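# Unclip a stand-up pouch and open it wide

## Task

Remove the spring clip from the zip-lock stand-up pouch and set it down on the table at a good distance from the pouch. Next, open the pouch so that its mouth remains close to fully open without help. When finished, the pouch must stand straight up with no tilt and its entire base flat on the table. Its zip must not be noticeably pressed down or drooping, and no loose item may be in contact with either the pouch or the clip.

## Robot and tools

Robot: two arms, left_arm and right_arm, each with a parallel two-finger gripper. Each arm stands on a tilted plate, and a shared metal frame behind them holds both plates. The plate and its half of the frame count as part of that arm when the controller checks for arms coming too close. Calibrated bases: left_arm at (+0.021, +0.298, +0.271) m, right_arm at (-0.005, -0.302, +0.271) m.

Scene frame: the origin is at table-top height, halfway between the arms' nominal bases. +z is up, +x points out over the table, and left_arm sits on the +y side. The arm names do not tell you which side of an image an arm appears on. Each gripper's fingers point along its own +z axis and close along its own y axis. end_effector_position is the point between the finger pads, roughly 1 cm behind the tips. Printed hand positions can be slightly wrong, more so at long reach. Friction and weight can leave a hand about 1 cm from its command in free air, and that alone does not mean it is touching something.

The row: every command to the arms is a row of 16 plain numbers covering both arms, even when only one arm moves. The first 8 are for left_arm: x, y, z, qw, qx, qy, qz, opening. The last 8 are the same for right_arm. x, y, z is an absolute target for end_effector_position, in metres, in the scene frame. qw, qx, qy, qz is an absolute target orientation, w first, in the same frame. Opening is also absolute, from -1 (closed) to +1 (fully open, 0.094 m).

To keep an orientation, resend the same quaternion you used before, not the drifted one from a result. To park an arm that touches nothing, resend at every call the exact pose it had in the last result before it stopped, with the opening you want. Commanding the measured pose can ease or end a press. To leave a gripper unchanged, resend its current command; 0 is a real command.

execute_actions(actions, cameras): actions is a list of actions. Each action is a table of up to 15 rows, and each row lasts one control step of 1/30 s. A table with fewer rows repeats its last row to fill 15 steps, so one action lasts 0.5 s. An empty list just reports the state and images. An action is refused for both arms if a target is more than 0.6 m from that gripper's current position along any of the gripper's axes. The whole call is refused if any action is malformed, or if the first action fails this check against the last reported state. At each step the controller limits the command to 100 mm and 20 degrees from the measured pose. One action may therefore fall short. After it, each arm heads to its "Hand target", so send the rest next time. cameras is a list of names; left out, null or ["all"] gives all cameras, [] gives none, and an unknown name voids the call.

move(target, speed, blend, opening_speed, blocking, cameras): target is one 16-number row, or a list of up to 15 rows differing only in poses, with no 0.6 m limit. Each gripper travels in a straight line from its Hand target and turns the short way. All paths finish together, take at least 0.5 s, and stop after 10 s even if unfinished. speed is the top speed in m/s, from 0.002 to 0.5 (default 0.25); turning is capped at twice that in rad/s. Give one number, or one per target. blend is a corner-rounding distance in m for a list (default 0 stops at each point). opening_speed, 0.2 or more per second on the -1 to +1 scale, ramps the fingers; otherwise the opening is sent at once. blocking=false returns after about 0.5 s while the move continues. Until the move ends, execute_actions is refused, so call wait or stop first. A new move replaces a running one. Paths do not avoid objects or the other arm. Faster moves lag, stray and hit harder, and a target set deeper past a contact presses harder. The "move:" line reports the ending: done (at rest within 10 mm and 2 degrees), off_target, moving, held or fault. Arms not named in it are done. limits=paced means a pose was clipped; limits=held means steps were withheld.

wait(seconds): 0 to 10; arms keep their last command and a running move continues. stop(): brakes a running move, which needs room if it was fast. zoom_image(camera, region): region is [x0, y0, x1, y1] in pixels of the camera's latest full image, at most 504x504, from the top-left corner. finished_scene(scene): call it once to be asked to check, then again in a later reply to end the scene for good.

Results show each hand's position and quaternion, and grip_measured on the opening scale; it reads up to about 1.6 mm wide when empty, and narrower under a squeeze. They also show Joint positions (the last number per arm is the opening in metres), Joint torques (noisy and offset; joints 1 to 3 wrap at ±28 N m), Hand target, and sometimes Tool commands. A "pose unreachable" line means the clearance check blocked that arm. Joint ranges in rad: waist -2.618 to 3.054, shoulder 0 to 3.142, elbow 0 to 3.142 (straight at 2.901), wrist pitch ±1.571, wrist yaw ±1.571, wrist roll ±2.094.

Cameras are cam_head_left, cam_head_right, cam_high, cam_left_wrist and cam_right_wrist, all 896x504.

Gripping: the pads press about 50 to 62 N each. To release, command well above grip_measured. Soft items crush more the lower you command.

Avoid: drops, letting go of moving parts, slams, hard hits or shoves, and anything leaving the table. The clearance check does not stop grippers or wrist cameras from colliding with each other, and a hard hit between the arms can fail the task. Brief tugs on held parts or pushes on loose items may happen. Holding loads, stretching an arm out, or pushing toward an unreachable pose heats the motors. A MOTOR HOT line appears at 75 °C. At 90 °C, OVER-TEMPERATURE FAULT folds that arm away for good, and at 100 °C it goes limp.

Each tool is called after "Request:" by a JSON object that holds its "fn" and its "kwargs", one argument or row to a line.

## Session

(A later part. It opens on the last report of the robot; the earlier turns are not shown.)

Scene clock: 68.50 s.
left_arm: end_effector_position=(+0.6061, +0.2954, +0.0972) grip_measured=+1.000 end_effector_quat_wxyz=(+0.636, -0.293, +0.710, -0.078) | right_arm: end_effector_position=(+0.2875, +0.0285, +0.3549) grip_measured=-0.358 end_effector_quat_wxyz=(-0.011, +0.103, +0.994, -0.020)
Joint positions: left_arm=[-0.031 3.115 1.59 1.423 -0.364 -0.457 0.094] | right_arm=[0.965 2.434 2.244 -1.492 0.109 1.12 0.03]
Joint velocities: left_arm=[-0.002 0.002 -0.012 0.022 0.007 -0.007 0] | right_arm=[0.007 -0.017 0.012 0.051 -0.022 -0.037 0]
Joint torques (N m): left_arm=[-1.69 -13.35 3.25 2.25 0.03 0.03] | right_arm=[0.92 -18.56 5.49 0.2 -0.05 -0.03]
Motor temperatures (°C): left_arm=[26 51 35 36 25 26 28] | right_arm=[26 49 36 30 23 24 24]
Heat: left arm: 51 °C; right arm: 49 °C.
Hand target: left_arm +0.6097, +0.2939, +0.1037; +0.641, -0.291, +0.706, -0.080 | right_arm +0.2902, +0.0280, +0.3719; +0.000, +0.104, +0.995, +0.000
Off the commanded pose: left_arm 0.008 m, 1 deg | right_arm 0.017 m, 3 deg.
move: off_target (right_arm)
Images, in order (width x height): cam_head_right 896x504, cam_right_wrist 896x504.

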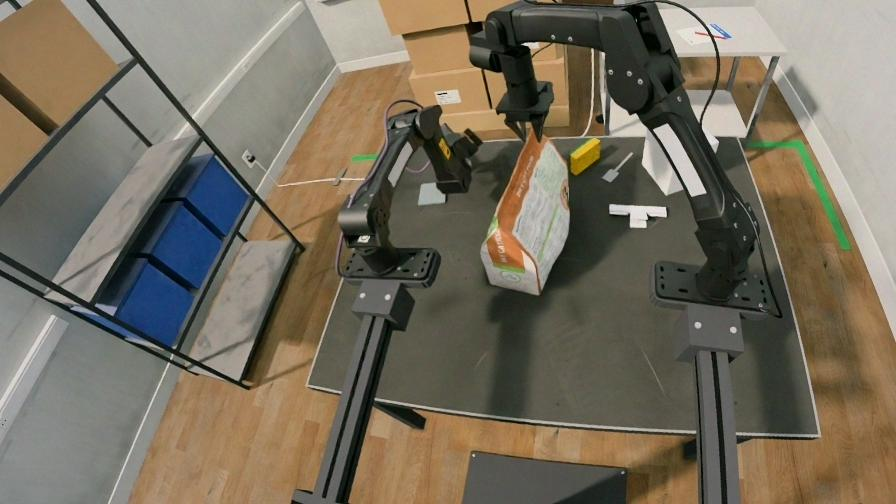

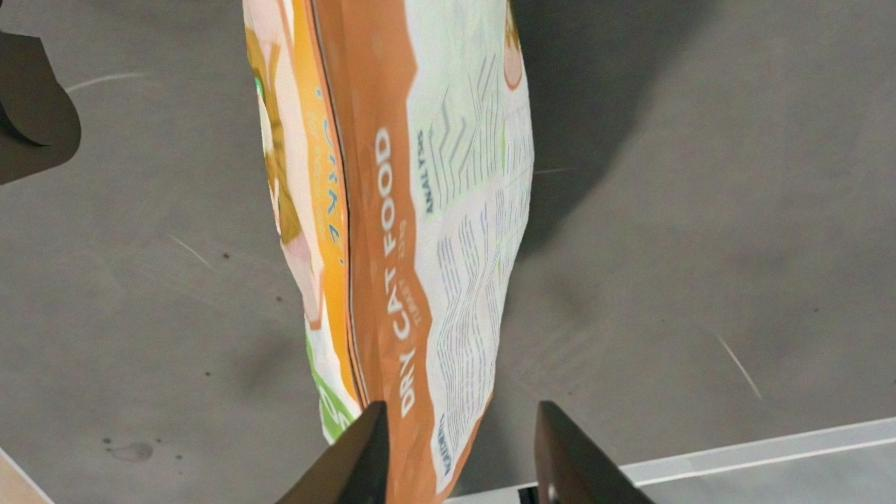

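Request:
{"fn": "move", "kwargs": {
  "target": [0.6097,0.2939,0.1037,0.641,-0.291,0.706,-0.08,1,0.290,0.040,0.362,0,0.1045,0.9945,0,-0.36],
  "speed": 0.03,
  "cameras": ["cam_head_right","cam_right_wrist"]
}}

Request:
{"fn": "zoom_image", "kwargs": {
  "camera": "cam_right_wrist",
  "region": [300, 300, 560, 504]
}}

Scene clock: 69.57 s.
left_arm: end_effector_position=(+0.6061, +0.2954, +0.0972) grip_measured=+1.000 end_effector_quat_wxyz=(+0.636, -0.293, +0.710, -0.078) | right_arm: end_effector_position=(+0.2888, +0.0302, +0.3548) grip_measured=-0.358 end_effector_quat_wxyz=(-0.008, +0.105, +0.994, -0.016)
Joint positions: left_arm=[-0.031 3.115 1.59 1.423 -0.364 -0.457 0.094] | right_arm=[0.965 2.434 2.244 -1.483 0.109 1.124 0.03]
Joint velocities: left_arm=[-0.007 0.007 -0.017 -0.007 -0.051 -0.037 0] | right_arm=[0.002 -0.012 0.002 0.081 -0.022 0.007 0]
Joint torques (N m): left_arm=[-1.68 -13.33 3.25 2.24 0.02 0.03] | right_arm=[2.06 -14.64 8.76 0.2 -0.06 0.09]
Motor temperatures (°C): left_arm=[26 51 35 36 25 26 28] | right_arm=[26 50 36 30 23 24 24]
Heat: left arm: 51 °C; right arm: 50 °C.
Hand target: left_arm +0.6097, +0.2939, +0.1037; +0.641, -0.291, +0.706, -0.080 | right_arm +0.2895, +0.0398, +0.3621; +0.000, +0.104, +0.995, +0.000
Off the commanded pose: left_arm 0.008 m, 1 deg | right_arm 0.012 m, 2 deg.
move: off_target (right_arm)
Images, in order (width x height): cam_head_right 896x504, cam_right_wrist 896x504.

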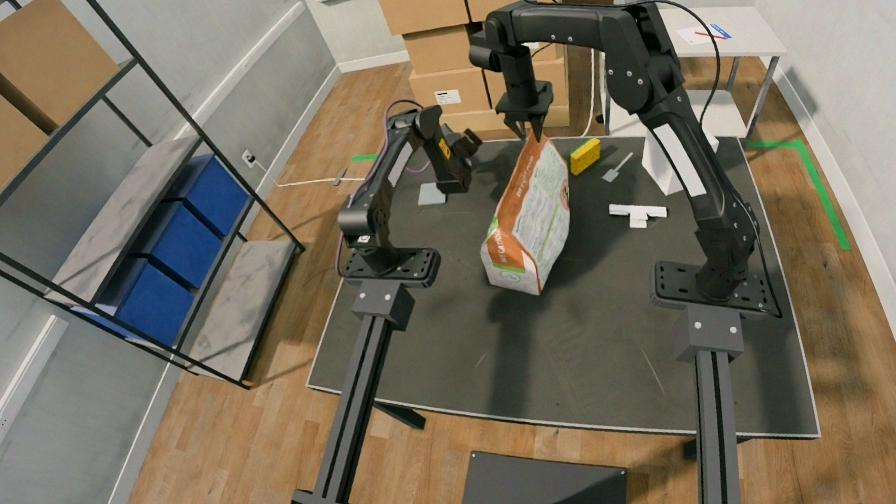

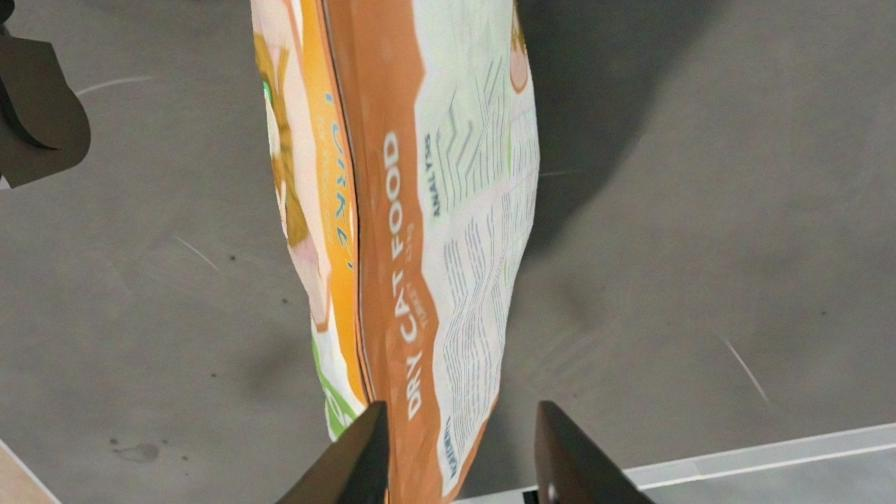

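Scaled by 1.938 from the camera's 896x504 image, which has a finer 1280x720 frame.

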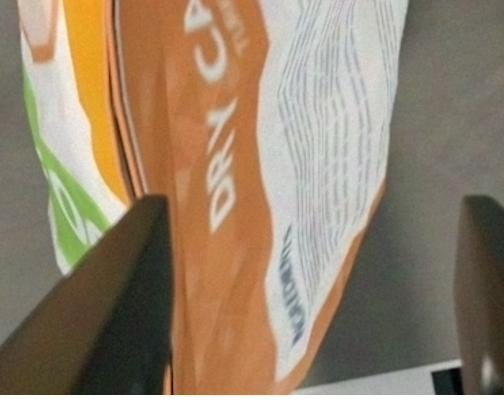

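Request:
{"fn": "move", "kwargs": {
  "target": [0.6097,0.2939,0.1037,0.641,-0.291,0.706,-0.08,1,0.290,0.0445,0.359,0,0.1045,0.9945,0,-0.36],
  "speed": 0.03,
  "cameras": ["cam_head_right","cam_right_wrist"]
}}

Request:
{"fn": "zoom_image", "kwargs": {
  "camera": "cam_right_wrist",
  "region": [300, 300, 560, 504]
}}

Scene clock: 70.50 s.
left_arm: end_effector_position=(+0.6061, +0.2954, +0.0972) grip_measured=+1.000 end_effector_quat_wxyz=(+0.636, -0.293, +0.710, -0.078) | right_arm: end_effector_position=(+0.2904, +0.0362, +0.3612) grip_measured=-0.358 end_effector_quat_wxyz=(-0.001, +0.106, +0.994, -0.005)
Joint positions: left_arm=[-0.031 3.115 1.59 1.423 -0.364 -0.457 0.094] | right_arm=[0.972 2.434 2.268 -1.482 0.109 1.13 0.03]
Joint velocities: left_arm=[-0.012 -0.002 0.007 0.022 0.081 0.051 0] | right_arm=[-0.002 0.002 0.007 -0.022 -0.022 -0.037 0]
Joint torques (N m): left_arm=[-1.68 -13.33 3.19 2.24 0.02 0.02] | right_arm=[1.91 -13.01 8.49 0.24 -0.06 0.06]
Motor temperatures (°C): left_arm=[26 51 35 36 25 26 28] | right_arm=[26 50 36 30 23 24 24]
Heat: left arm: 51 °C; right arm: 50 °C.
Hand target: left_arm +0.6097, +0.2939, +0.1037; +0.641, -0.291, +0.706, -0.080 | right_arm +0.2895, +0.0444, +0.3590; +0.000, +0.104, +0.995, +0.000
Off the commanded pose: left_arm 0.008 m, 1 deg | right_arm 0.009 m, 1 deg.
move: done
Images, in order (width x height): cam_head_right 896x504, cam_right_wrist 896x504.

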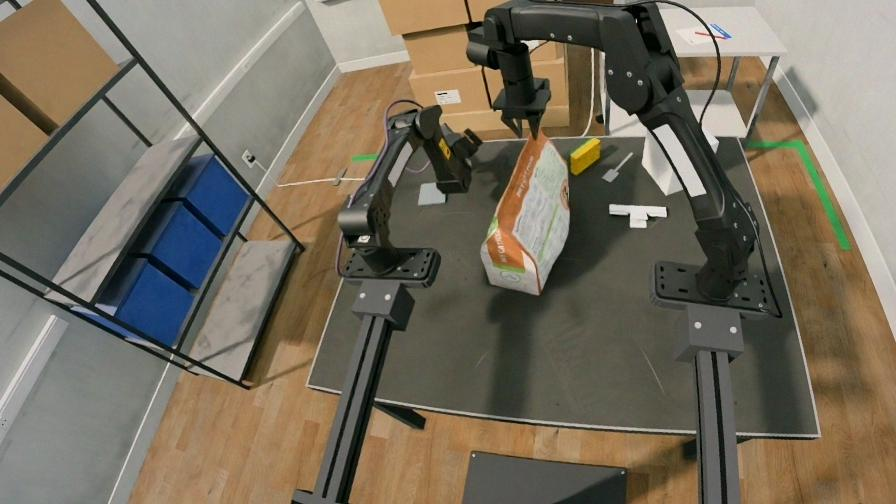

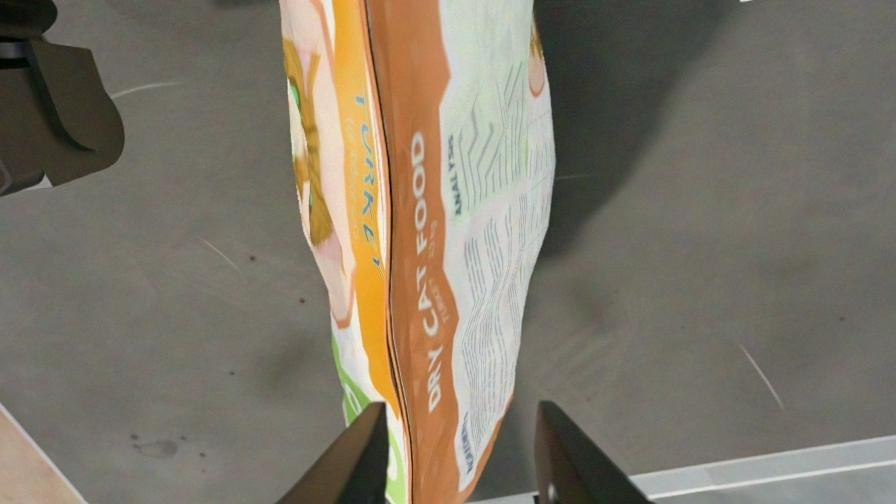

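Scaled by 1.938 from the camera's 896x504 image, which has a finer 1280x720 frame.

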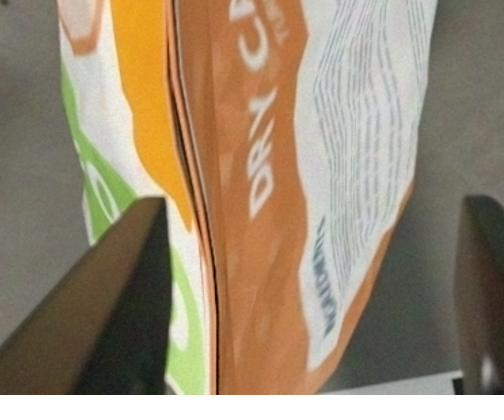

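Request:
{"fn": "move", "kwargs": {
  "target": [0.6097,0.2939,0.1037,0.641,-0.291,0.706,-0.08,1,0.290,0.0445,0.350,0,0.1045,0.9945,0,-0.46],
  "speed": 0.03,
  "cameras": ["cam_head_right","cam_right_wrist"]
}}

Request:
{"fn": "zoom_image", "kwargs": {
  "camera": "cam_right_wrist",
  "region": [300, 300, 560, 504]
}}

Scene clock: 71.80 s.
left_arm: end_effector_position=(+0.6061, +0.2954, +0.0972) grip_measured=+1.000 end_effector_quat_wxyz=(+0.636, -0.293, +0.710, -0.078) | right_arm: end_effector_position=(+0.2939, +0.0414, +0.3581) grip_measured=-0.458 end_effector_quat_wxyz=(+0.005, +0.108, +0.994, +0.005)
Joint positions: left_arm=[-0.031 3.115 1.59 1.423 -0.364 -0.457 0.094] | right_arm=[0.972 2.434 2.256 -1.446 0.109 1.13 0.025]
Joint velocities: left_arm=[-0.002 -0.022 -0.027 -0.022 -0.051 0.022 0] | right_arm=[-0.007 0.007 -0.017 -0.007 0.022 -0.022 0]
Joint torques (N m): left_arm=[-1.69 -13.33 3.22 2.25 0.03 0.03] | right_arm=[1.7 -13.44 5.64 0.33 -0.05 0.06]
Motor temperatures (°C): left_arm=[26 52 35 36 25 26 28] | right_arm=[26 51 36 30 23 24 24]
Heat: left arm: 52 °C; right arm: 51 °C.
Hand target: left_arm +0.6097, +0.2939, +0.1037; +0.641, -0.291, +0.706, -0.080 | right_arm +0.2899, +0.0444, +0.3500; +0.000, +0.105, +0.995, +0.000
Off the commanded pose: left_arm 0.008 m, 1 deg | right_arm 0.010 m, 1 deg.
move: done
Images, in order (width x height): cam_head_right 896x504, cam_right_wrist 896x504.

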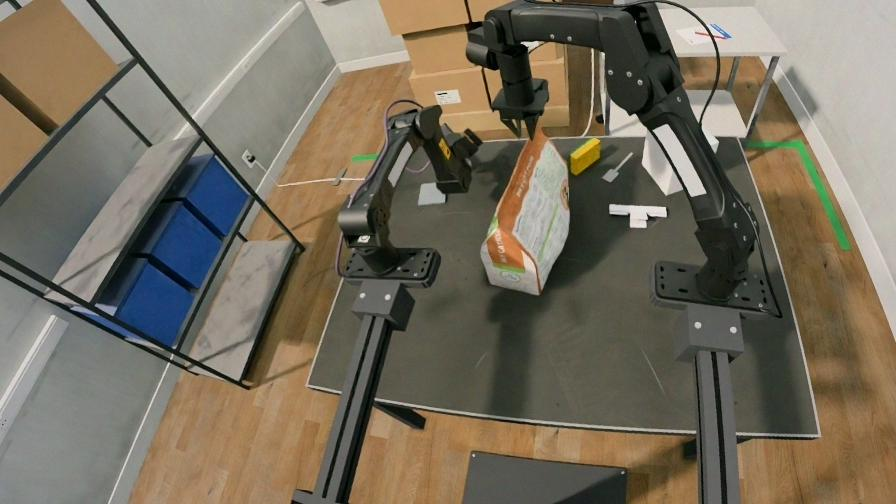

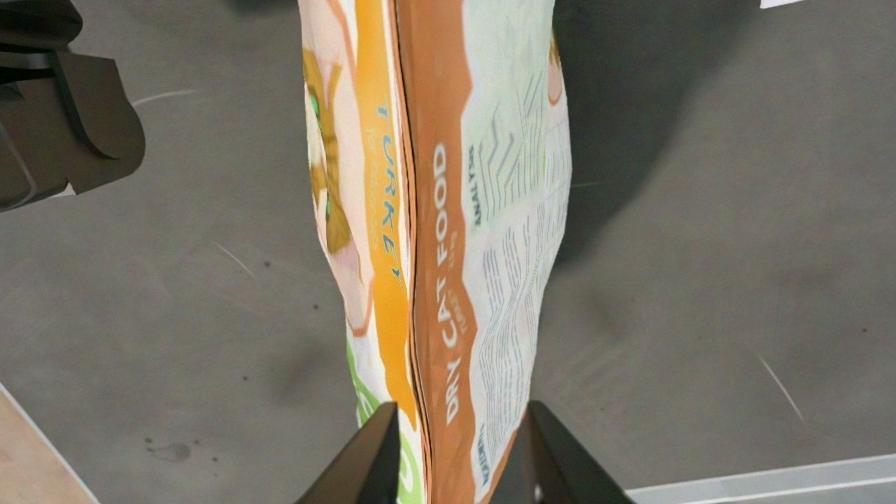

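Scaled by 1.938 from the camera's 896x504 image, which has a finer 1280x720 frame.

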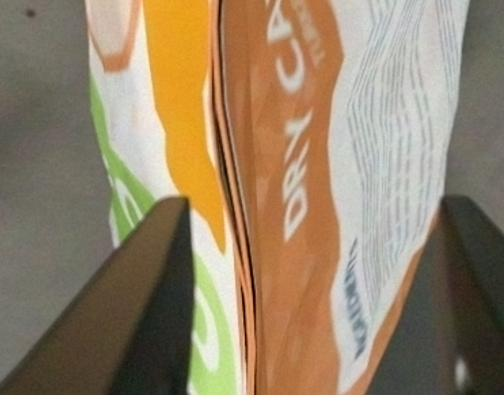

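Request:
{"fn": "move", "kwargs": {
  "target": [0.6097,0.2939,0.1037,0.641,-0.291,0.706,-0.08,1,0.290,0.035,0.368,0,0.1045,0.9945,0,-0.46],
  "speed": 0.03,
  "cameras": ["cam_head_right","cam_right_wrist"]
}}

Request:
{"fn": "zoom_image", "kwargs": {
  "camera": "cam_right_wrist",
  "region": [300, 300, 560, 504]
}}

Scene clock: 73.27 s.
left_arm: end_effector_position=(+0.6061, +0.2954, +0.0972) grip_measured=+1.000 end_effector_quat_wxyz=(+0.636, -0.293, +0.710, -0.078) | right_arm: end_effector_position=(+0.2901, +0.0364, +0.3581) grip_measured=-0.458 end_effector_quat_wxyz=(-0.002, +0.106, +0.994, -0.006)
Joint positions: left_arm=[-0.031 3.115 1.59 1.423 -0.364 -0.457 0.094] | right_arm=[0.972 2.434 2.256 -1.471 0.109 1.128 0.025]
Joint velocities: left_arm=[-0.002 -0.017 -0.002 0.037 -0.007 -0.037 0] | right_arm=[0.002 0.007 -0.002 -0.007 -0.037 -0.051 -0.001]
Joint torques (N m): left_arm=[-1.69 -13.35 3.28 2.25 0.04 0.02] | right_arm=[1.05 -16.09 7.06 0.02 -0.05 -0.01]
Motor temperatures (°C): left_arm=[26 52 35 36 25 26 28] | right_arm=[26 52 36 30 23 24 24]
Heat: left arm: 52 °C; right arm: 52 °C.
Hand target: left_arm +0.6097, +0.2939, +0.1037; +0.641, -0.291, +0.706, -0.080 | right_arm +0.2900, +0.0349, +0.3679; +0.000, +0.105, +0.995, +0.000
Off the commanded pose: left_arm 0.008 m, 1 deg | right_arm 0.010 m, 1 deg.
move: done
Images, in order (width x height): cam_head_right 896x504, cam_right_wrist 896x504.

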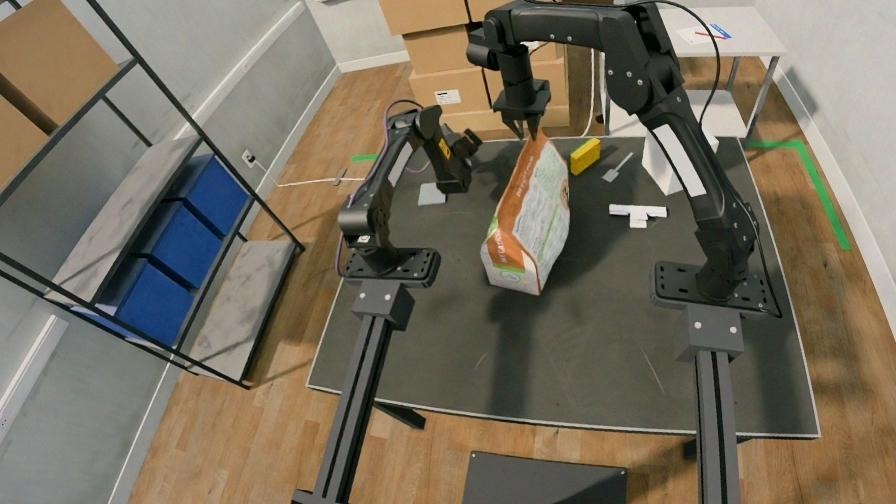

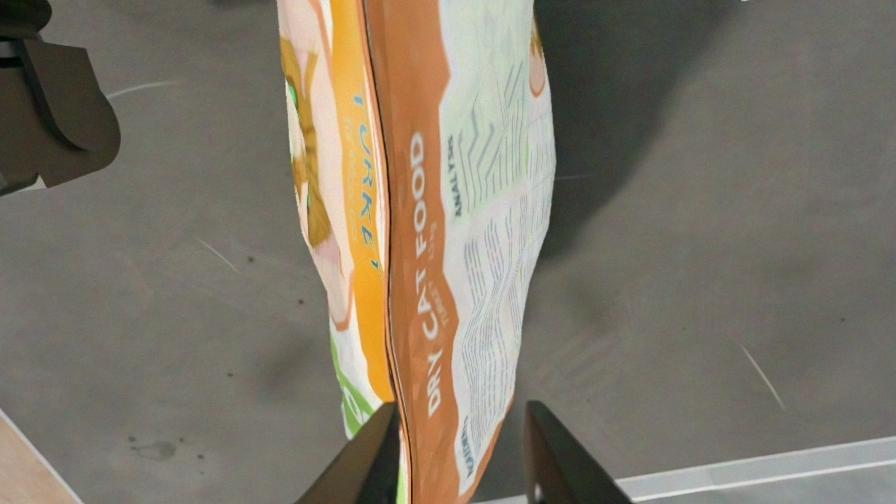

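Scaled by 1.938 from the camera's 896x504 image, which has a finer 1280x720 frame.

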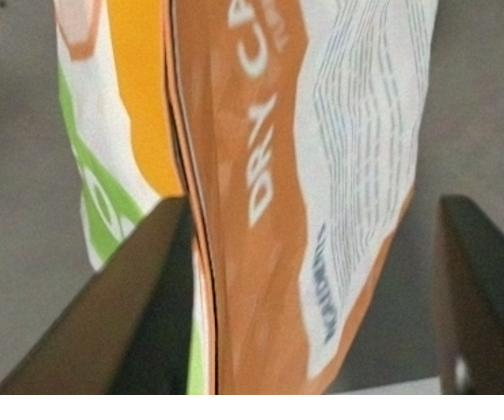

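Request:
{"fn": "move", "kwargs": {
  "target": [0.6097,0.2939,0.1037,0.641,-0.291,0.706,-0.08,1,0.290,0.035,0.360,0,0.1045,0.9945,0,-0.535],
  "speed": 0.02,
  "cameras": ["cam_head_right","cam_right_wrist"]
}}

Request:
{"fn": "zoom_image", "kwargs": {
  "camera": "cam_right_wrist",
  "region": [300, 300, 560, 504]
}}

Scene clock: 74.53 s.
left_arm: end_effector_position=(+0.6061, +0.2954, +0.0972) grip_measured=+1.000 end_effector_quat_wxyz=(+0.636, -0.293, +0.710, -0.078) | right_arm: end_effector_position=(+0.2884, +0.0352, +0.3524) grip_measured=-0.533 end_effector_quat_wxyz=(-0.004, +0.104, +0.994, -0.011)
Joint positions: left_arm=[-0.031 3.115 1.59 1.423 -0.364 -0.457 0.094] | right_arm=[0.972 2.434 2.233 -1.459 0.109 1.127 0.022]
Joint velocities: left_arm=[-0.007 0.002 -0.017 -0.022 -0.051 -0.037 0] | right_arm=[-0.012 0.002 0.002 0.022 0.007 -0.022 0.002]
Joint torques (N m): left_arm=[-1.65 -13.34 3.22 2.25 0.03 0.01] | right_arm=[0.95 -16.57 5.56 0.24 -0.05 -0.01]
Motor temperatures (°C): left_arm=[26 52 35 36 25 26 28] | right_arm=[26 53 36 30 23 24 24]
Heat: left arm: 52 °C; right arm: 53 °C.
Hand target: left_arm +0.6097, +0.2939, +0.1037; +0.641, -0.291, +0.706, -0.080 | right_arm +0.2901, +0.0350, +0.3600; +0.000, +0.104, +0.995, +0.000
Off the commanded pose: left_arm 0.008 m, 1 deg | right_arm 0.008 m, 1 deg.
move: done
Images, in order (width x height): cam_head_right 896x504, cam_right_wrist 896x504.

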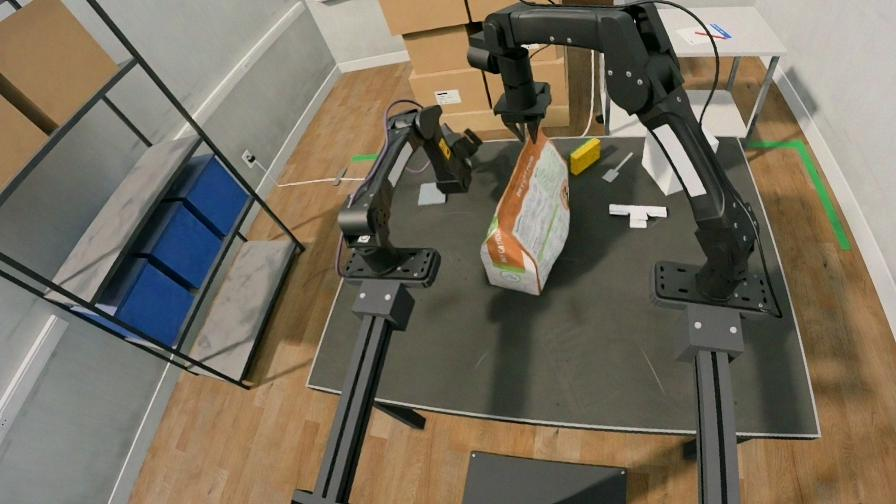

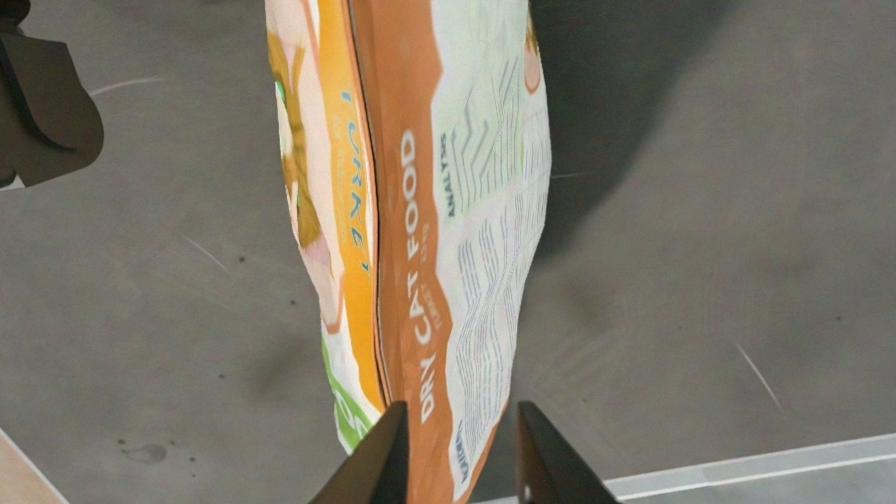

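Scaled by 1.938 from the camera's 896x504 image, which has a finer 1280x720 frame.

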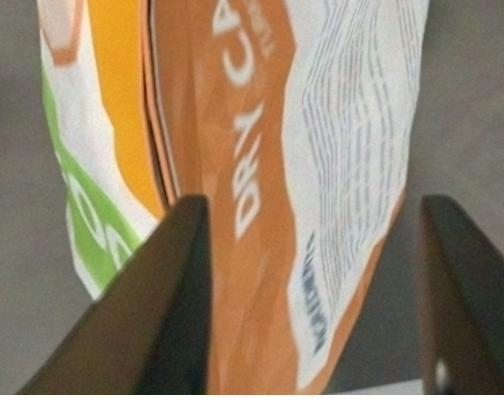

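Request:
{"fn": "move", "kwargs": {
  "target": [0.6097,0.2939,0.1037,0.641,-0.291,0.706,-0.08,1,0.290,0.035,0.360,0,0.1045,0.9945,0,-0.435],
  "speed": 0.02,
  "cameras": ["cam_head_right","cam_right_wrist"]
}}

Request:
{"fn": "zoom_image", "kwargs": {
  "camera": "cam_right_wrist",
  "region": [300, 300, 560, 504]
}}

Request:
{"fn": "zoom_image", "kwargs": {
  "camera": "cam_head_right",
  "region": [490, 90, 570, 160]
}}

Scene clock: 75.63 s.
left_arm: end_effector_position=(+0.6061, +0.2954, +0.0972) grip_measured=+1.000 end_effector_quat_wxyz=(+0.636, -0.293, +0.710, -0.078) | right_arm: end_effector_position=(+0.2885, +0.0353, +0.3524) grip_measured=-0.437 end_effector_quat_wxyz=(-0.004, +0.104, +0.994, -0.010)
Joint positions: left_arm=[-0.031 3.115 1.59 1.423 -0.364 -0.457 0.094] | right_arm=[0.972 2.434 2.233 -1.458 0.109 1.127 0.026]
Joint velocities: left_arm=[0.002 -0.017 -0.012 0.022 0.007 0.022 0] | right_arm=[0.002 -0.002 -0.022 -0.081 0.037 0.022 -0.001]
Joint torques (N m): left_arm=[-1.68 -13.35 3.23 2.25 0.03 0.02] | right_arm=[0.94 -16.57 5.52 0.24 -0.05 -0.01]
Motor temperatures (°C): left_arm=[26 52 35 36 25 26 28] | right_arm=[26 54 36 30 23 24 24]
Heat: left arm: 52 °C; right arm: 54 °C.
Hand target: left_arm +0.6097, +0.2939, +0.1037; +0.641, -0.291, +0.706, -0.080 | right_arm +0.2900, +0.0350, +0.3600; +0.000, +0.105, +0.995, +0.000
Off the commanded pose: left_arm 0.008 m, 1 deg | right_arm 0.008 m, 1 deg.
move: done
Images, in order (width x height): cam_head_right 896x504, cam_right_wrist 896x504.

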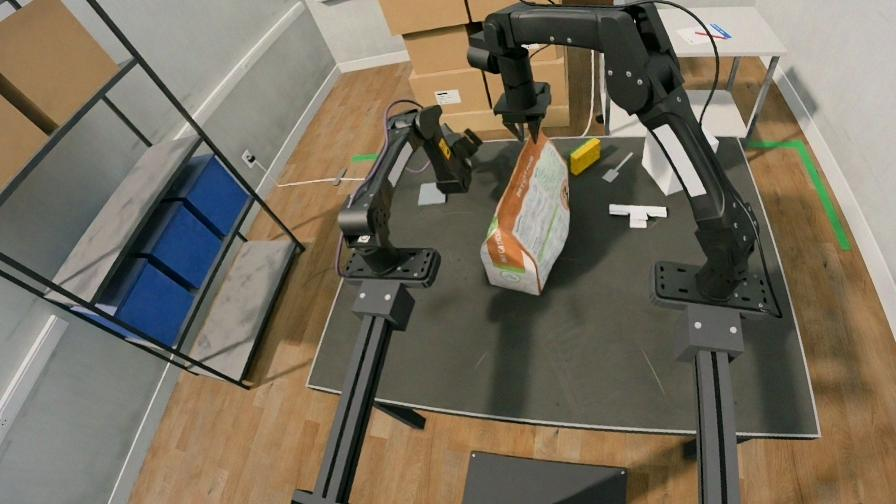

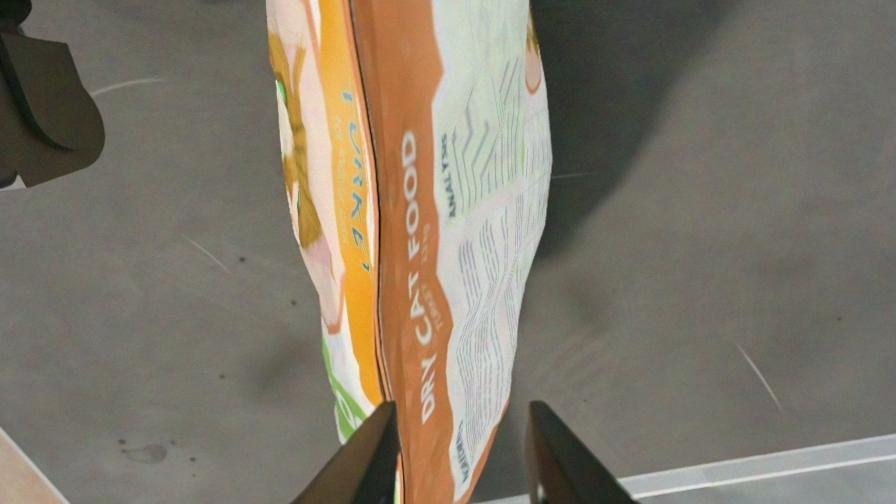

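Scaled by 1.938 from the camera's 896x504 image, which has a finer 1280x720 frame.

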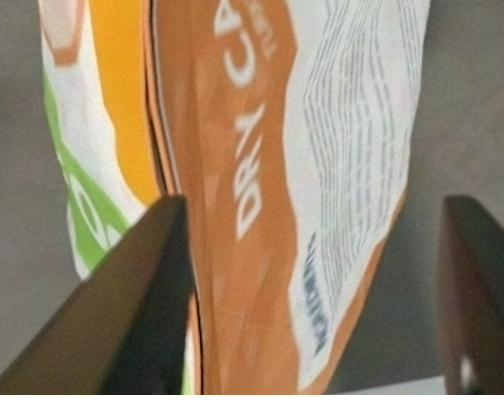

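Scaled by 6.300 from the camera's 896x504 image, which has a finer 1280x720 frame.

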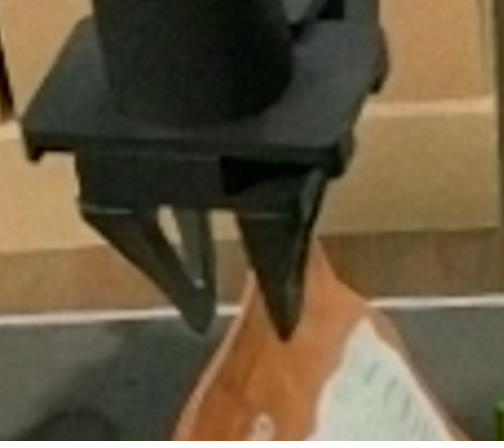

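Request:
{"fn": "move", "kwargs": {
  "target": [0.6097,0.2939,0.1037,0.641,-0.291,0.706,-0.08,1,0.291,0.036,0.346,0,0.1045,0.9945,0,-0.435],
  "speed": 0.02,
  "cameras": ["cam_head_right","cam_right_wrist"]
}}

Request:
{"fn": "zoom_image", "kwargs": {
  "camera": "cam_right_wrist",
  "region": [300, 300, 560, 504]
}}

Request:
{"fn": "zoom_image", "kwargs": {
  "camera": "cam_head_right",
  "region": [490, 90, 570, 160]
}}

Scene clock: 77.43 s.
left_arm: end_effector_position=(+0.6061, +0.2954, +0.0972) grip_measured=+1.000 end_effector_quat_wxyz=(+0.636, -0.293, +0.710, -0.078) | right_arm: end_effector_position=(+0.2881, +0.0370, +0.3389) grip_measured=-0.437 end_effector_quat_wxyz=(-0.004, +0.103, +0.995, -0.010)
Joint positions: left_arm=[-0.031 3.115 1.59 1.423 -0.364 -0.457 0.094] | right_arm=[0.972 2.434 2.179 -1.404 0.109 1.124 0.026]
Joint velocities: left_arm=[0.012 -0.032 -0.012 0.051 0.066 -0.007 0] | right_arm=[0.012 -0.027 0.007 0.007 -0.037 -0.051 0]
Joint torques (N m): left_arm=[-1.68 -13.33 3.26 2.25 0.02 0.02] | right_arm=[0.69 -16.55 5.63 0.25 -0.04 -0.02]
Motor temperatures (°C): left_arm=[26 52 35 37 25 26 28] | right_arm=[26 55 36 29 23 24 24]
Heat: left arm: 52 °C; right arm: 55 °C.
Hand target: left_arm +0.6097, +0.2939, +0.1037; +0.641, -0.291, +0.706, -0.080 | right_arm +0.2910, +0.0361, +0.3460; +0.000, +0.105, +0.995, +0.000
Off the commanded pose: left_arm 0.008 m, 1 deg | right_arm 0.008 m, 1 deg.
move: done
Images, in order (width x height): cam_head_right 896x504, cam_right_wrist 896x504.

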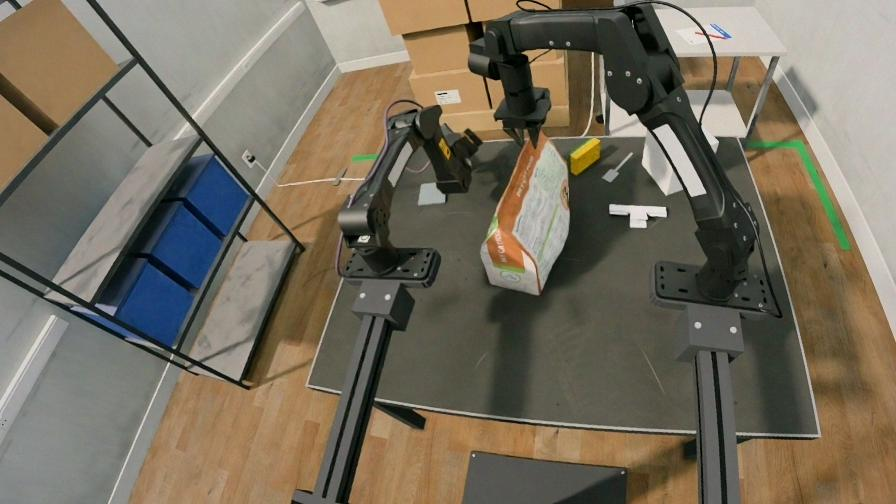

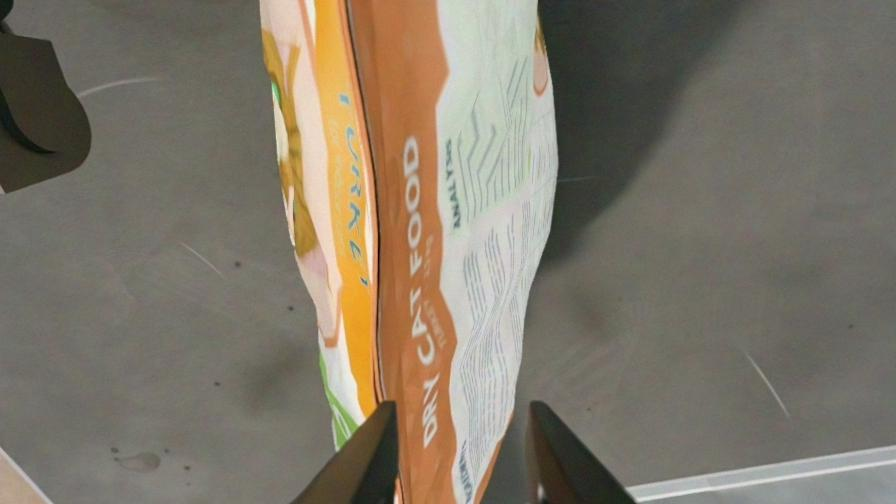

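Scaled by 1.938 from the camera's 896x504 image, which has a finer 1280x720 frame.

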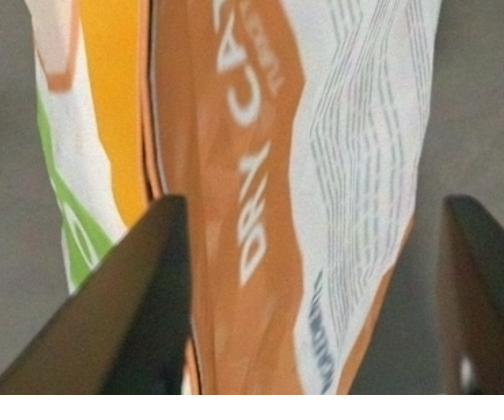

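Scaled by 6.300 from the camera's 896x504 image, which has a finer 1280x720 frame.

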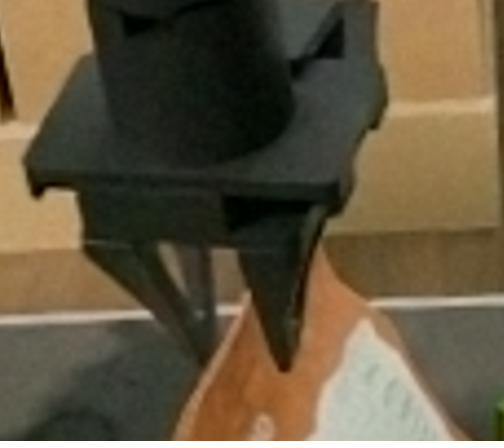

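Request:
{"fn": "move", "kwargs": {
  "target": [0.6097,0.2939,0.1037,0.641,-0.291,0.706,-0.08,1,0.291,0.036,0.336,0,0.1045,0.9945,0,-0.435],
  "speed": 0.02,
  "cameras": ["cam_head_right","cam_right_wrist"]
}}

Request:
{"fn": "zoom_image", "kwargs": {
  "camera": "cam_right_wrist",
  "region": [300, 300, 560, 504]
}}

Request:
{"fn": "zoom_image", "kwargs": {
  "camera": "cam_head_right",
  "region": [490, 90, 570, 160]
}}

Scene clock: 78.87 s.
left_arm: end_effector_position=(+0.6061, +0.2954, +0.0972) grip_measured=+1.000 end_effector_quat_wxyz=(+0.636, -0.293, +0.710, -0.078) | right_arm: end_effector_position=(+0.2884, +0.0365, +0.3278) grip_measured=-0.437 end_effector_quat_wxyz=(-0.005, +0.103, +0.995, -0.011)
Joint positions: left_arm=[-0.031 3.115 1.59 1.423 -0.364 -0.457 0.094] | right_arm=[0.968 2.434 2.136 -1.363 0.109 1.121 0.026]
Joint velocities: left_arm=[-0.012 -0.012 0.002 0.007 -0.022 0.007 0] | right_arm=[-0.012 -0.012 -0.007 -0.007 -0.037 -0.037 -0.002]
Joint torques (N m): left_arm=[-1.73 -13.31 3.21 2.25 0.03 0.03] | right_arm=[0.81 -16.77 5.6 0.23 -0.05 -0.02]
Motor temperatures (°C): left_arm=[26 52 35 37 25 26 28] | right_arm=[26 56 36 29 23 24 24]
Heat: left arm: 52 °C; right arm: 56 °C.
Hand target: left_arm +0.6097, +0.2939, +0.1037; +0.641, -0.291, +0.706, -0.080 | right_arm +0.2910, +0.0361, +0.3361; +0.000, +0.104, +0.995, +0.000
Off the commanded pose: left_arm 0.008 m, 1 deg | right_arm 0.009 m, 1 deg.
move: done
Images, in order (width x height): cam_head_right 896x504, cam_right_wrist 896x504.

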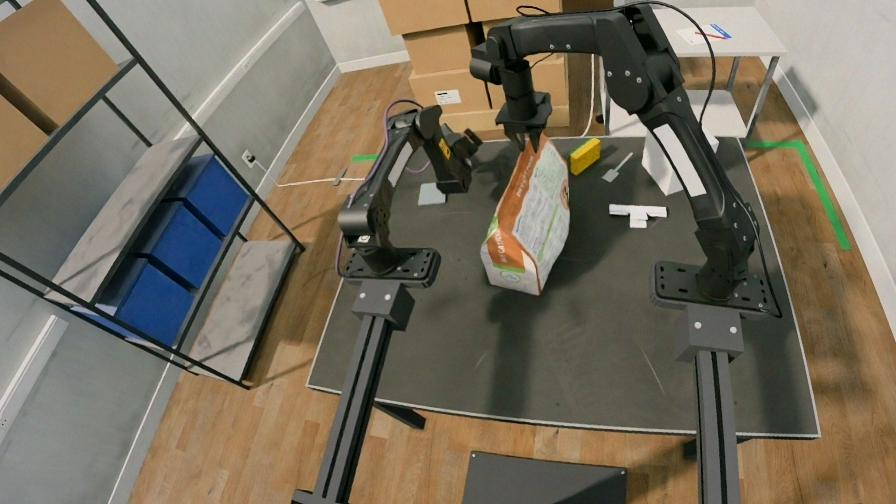

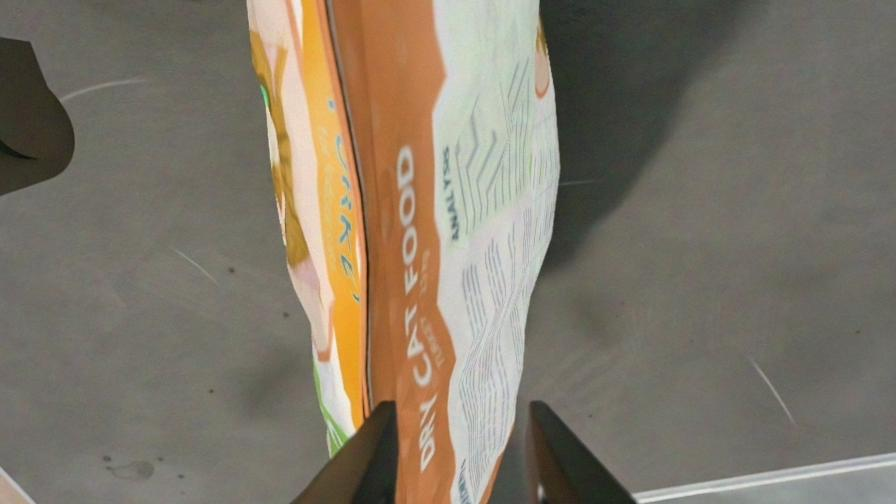

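Scaled by 1.938 from the camera's 896x504 image, which has a finer 1280x720 frame.

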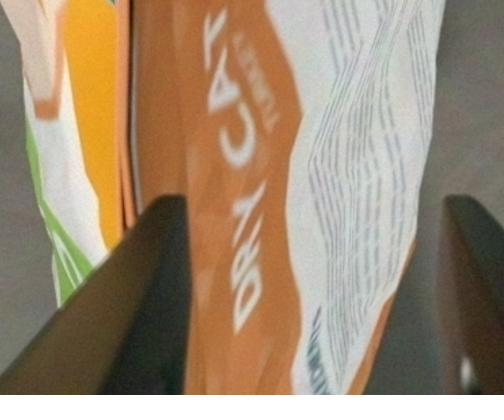

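Scaled by 6.300 from the camera's 896x504 image, which has a finer 1280x720 frame.

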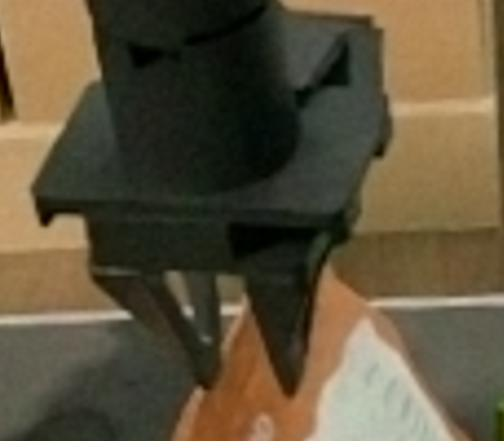

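Request:
{"fn": "zoom_image", "kwargs": {
  "camera": "cam_head_right",
  "region": [510, 125, 550, 165]
}}

Request:
{"fn": "zoom_image", "kwargs": {
  "camera": "cam_head_left",
  "region": [480, 90, 560, 170]
}}

Request:
{"fn": "execute_actions", "kwargs": {
  "actions": [],
  "cameras": ["cam_head_left"]
}}

Request:
{"fn": "zoom_image", "kwargs": {
  "camera": "cam_head_left",
  "region": [480, 90, 560, 170]
}}

Scaled by 12.600 from the camera's 896x504 image, which has a finer 1280x720 frame.

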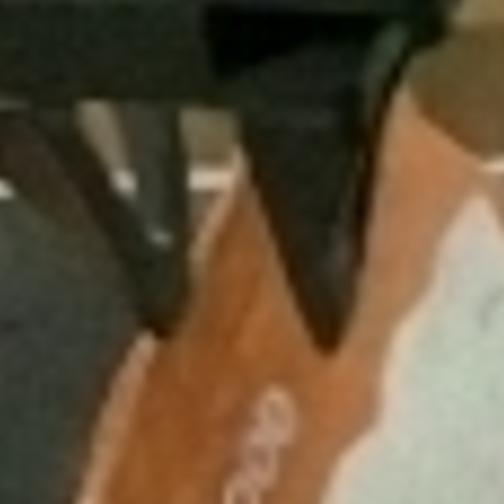

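This scene's latest camera images include none from cam_head_left. They are from: cam_head_right, cam_right_wrist. cam_head_left's image comes with the result of a call that names it in "cameras".

Scene clock: 79.20 s.
left_arm: end_effector_position=(+0.6061, +0.2954, +0.0972) grip_measured=+1.000 end_effector_quat_wxyz=(+0.636, -0.293, +0.710, -0.078) | right_arm: end_effector_position=(+0.2884, +0.0366, +0.3278) grip_measured=-0.437 end_effector_quat_wxyz=(-0.005, +0.103, +0.995, -0.011)
Joint positions: left_arm=[-0.031 3.115 1.59 1.423 -0.364 -0.457 0.094] | right_arm=[0.968 2.434 2.136 -1.362 0.109 1.121 0.026]
Joint velocities: left_arm=[-0.002 0.002 -0.007 0.037 0.022 -0.051 0] | right_arm=[-0.002 -0.007 0.017 0.095 -0.007 -0.022 0]
Joint torques (N m): left_arm=[-1.69 -13.34 3.22 2.24 0.03 0.03] | right_arm=[0.8 -16.77 5.59 0.25 -0.03 -0.01]
Motor temperatures (°C): left_arm=[26 52 35 37 25 26 28] | right_arm=[26 56 36 29 23 24 24]
Heat: left arm: 52 °C; right arm: 56 °C.
Hand target: left_arm +0.6097, +0.2939, +0.1037; +0.641, -0.291, +0.706, -0.080 | right_arm +0.2910, +0.0361, +0.3361; +0.000, +0.104, +0.995, +0.000
Tool commands: left_gripper/opening=+1.0 right_gripper/opening=-0.435
Off the commanded pose: left_arm 0.008 m, 1 deg | right_arm 0.009 m, 1 deg.
Images, in order (width x height): cam_head_left 896x504.

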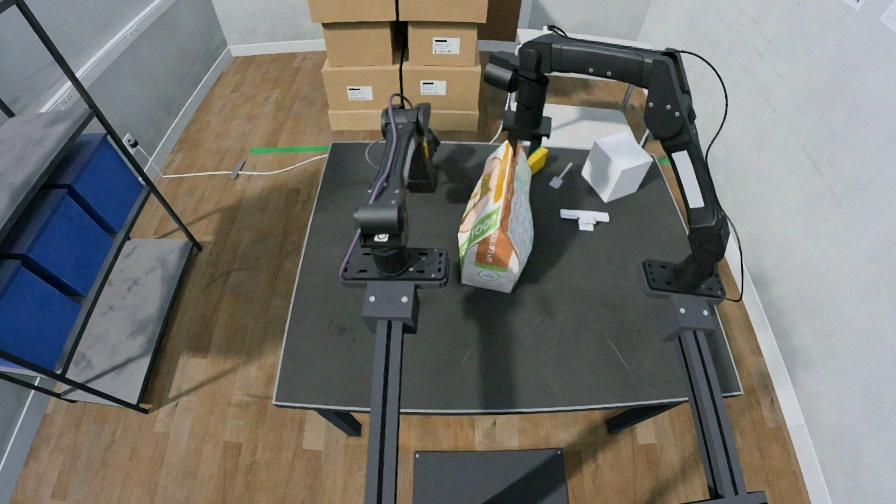

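Scaled by 6.300 from the camera's 896x504 image, which has a finer 1280x720 frame.

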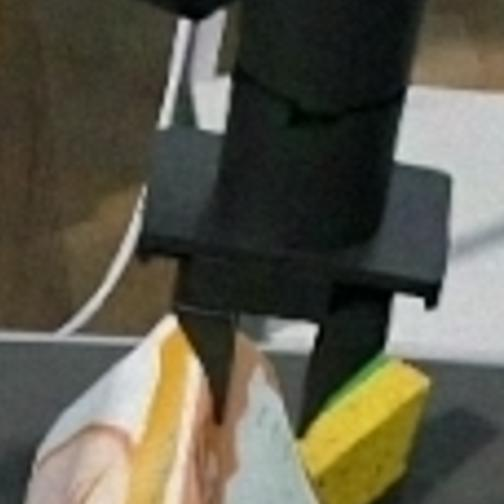

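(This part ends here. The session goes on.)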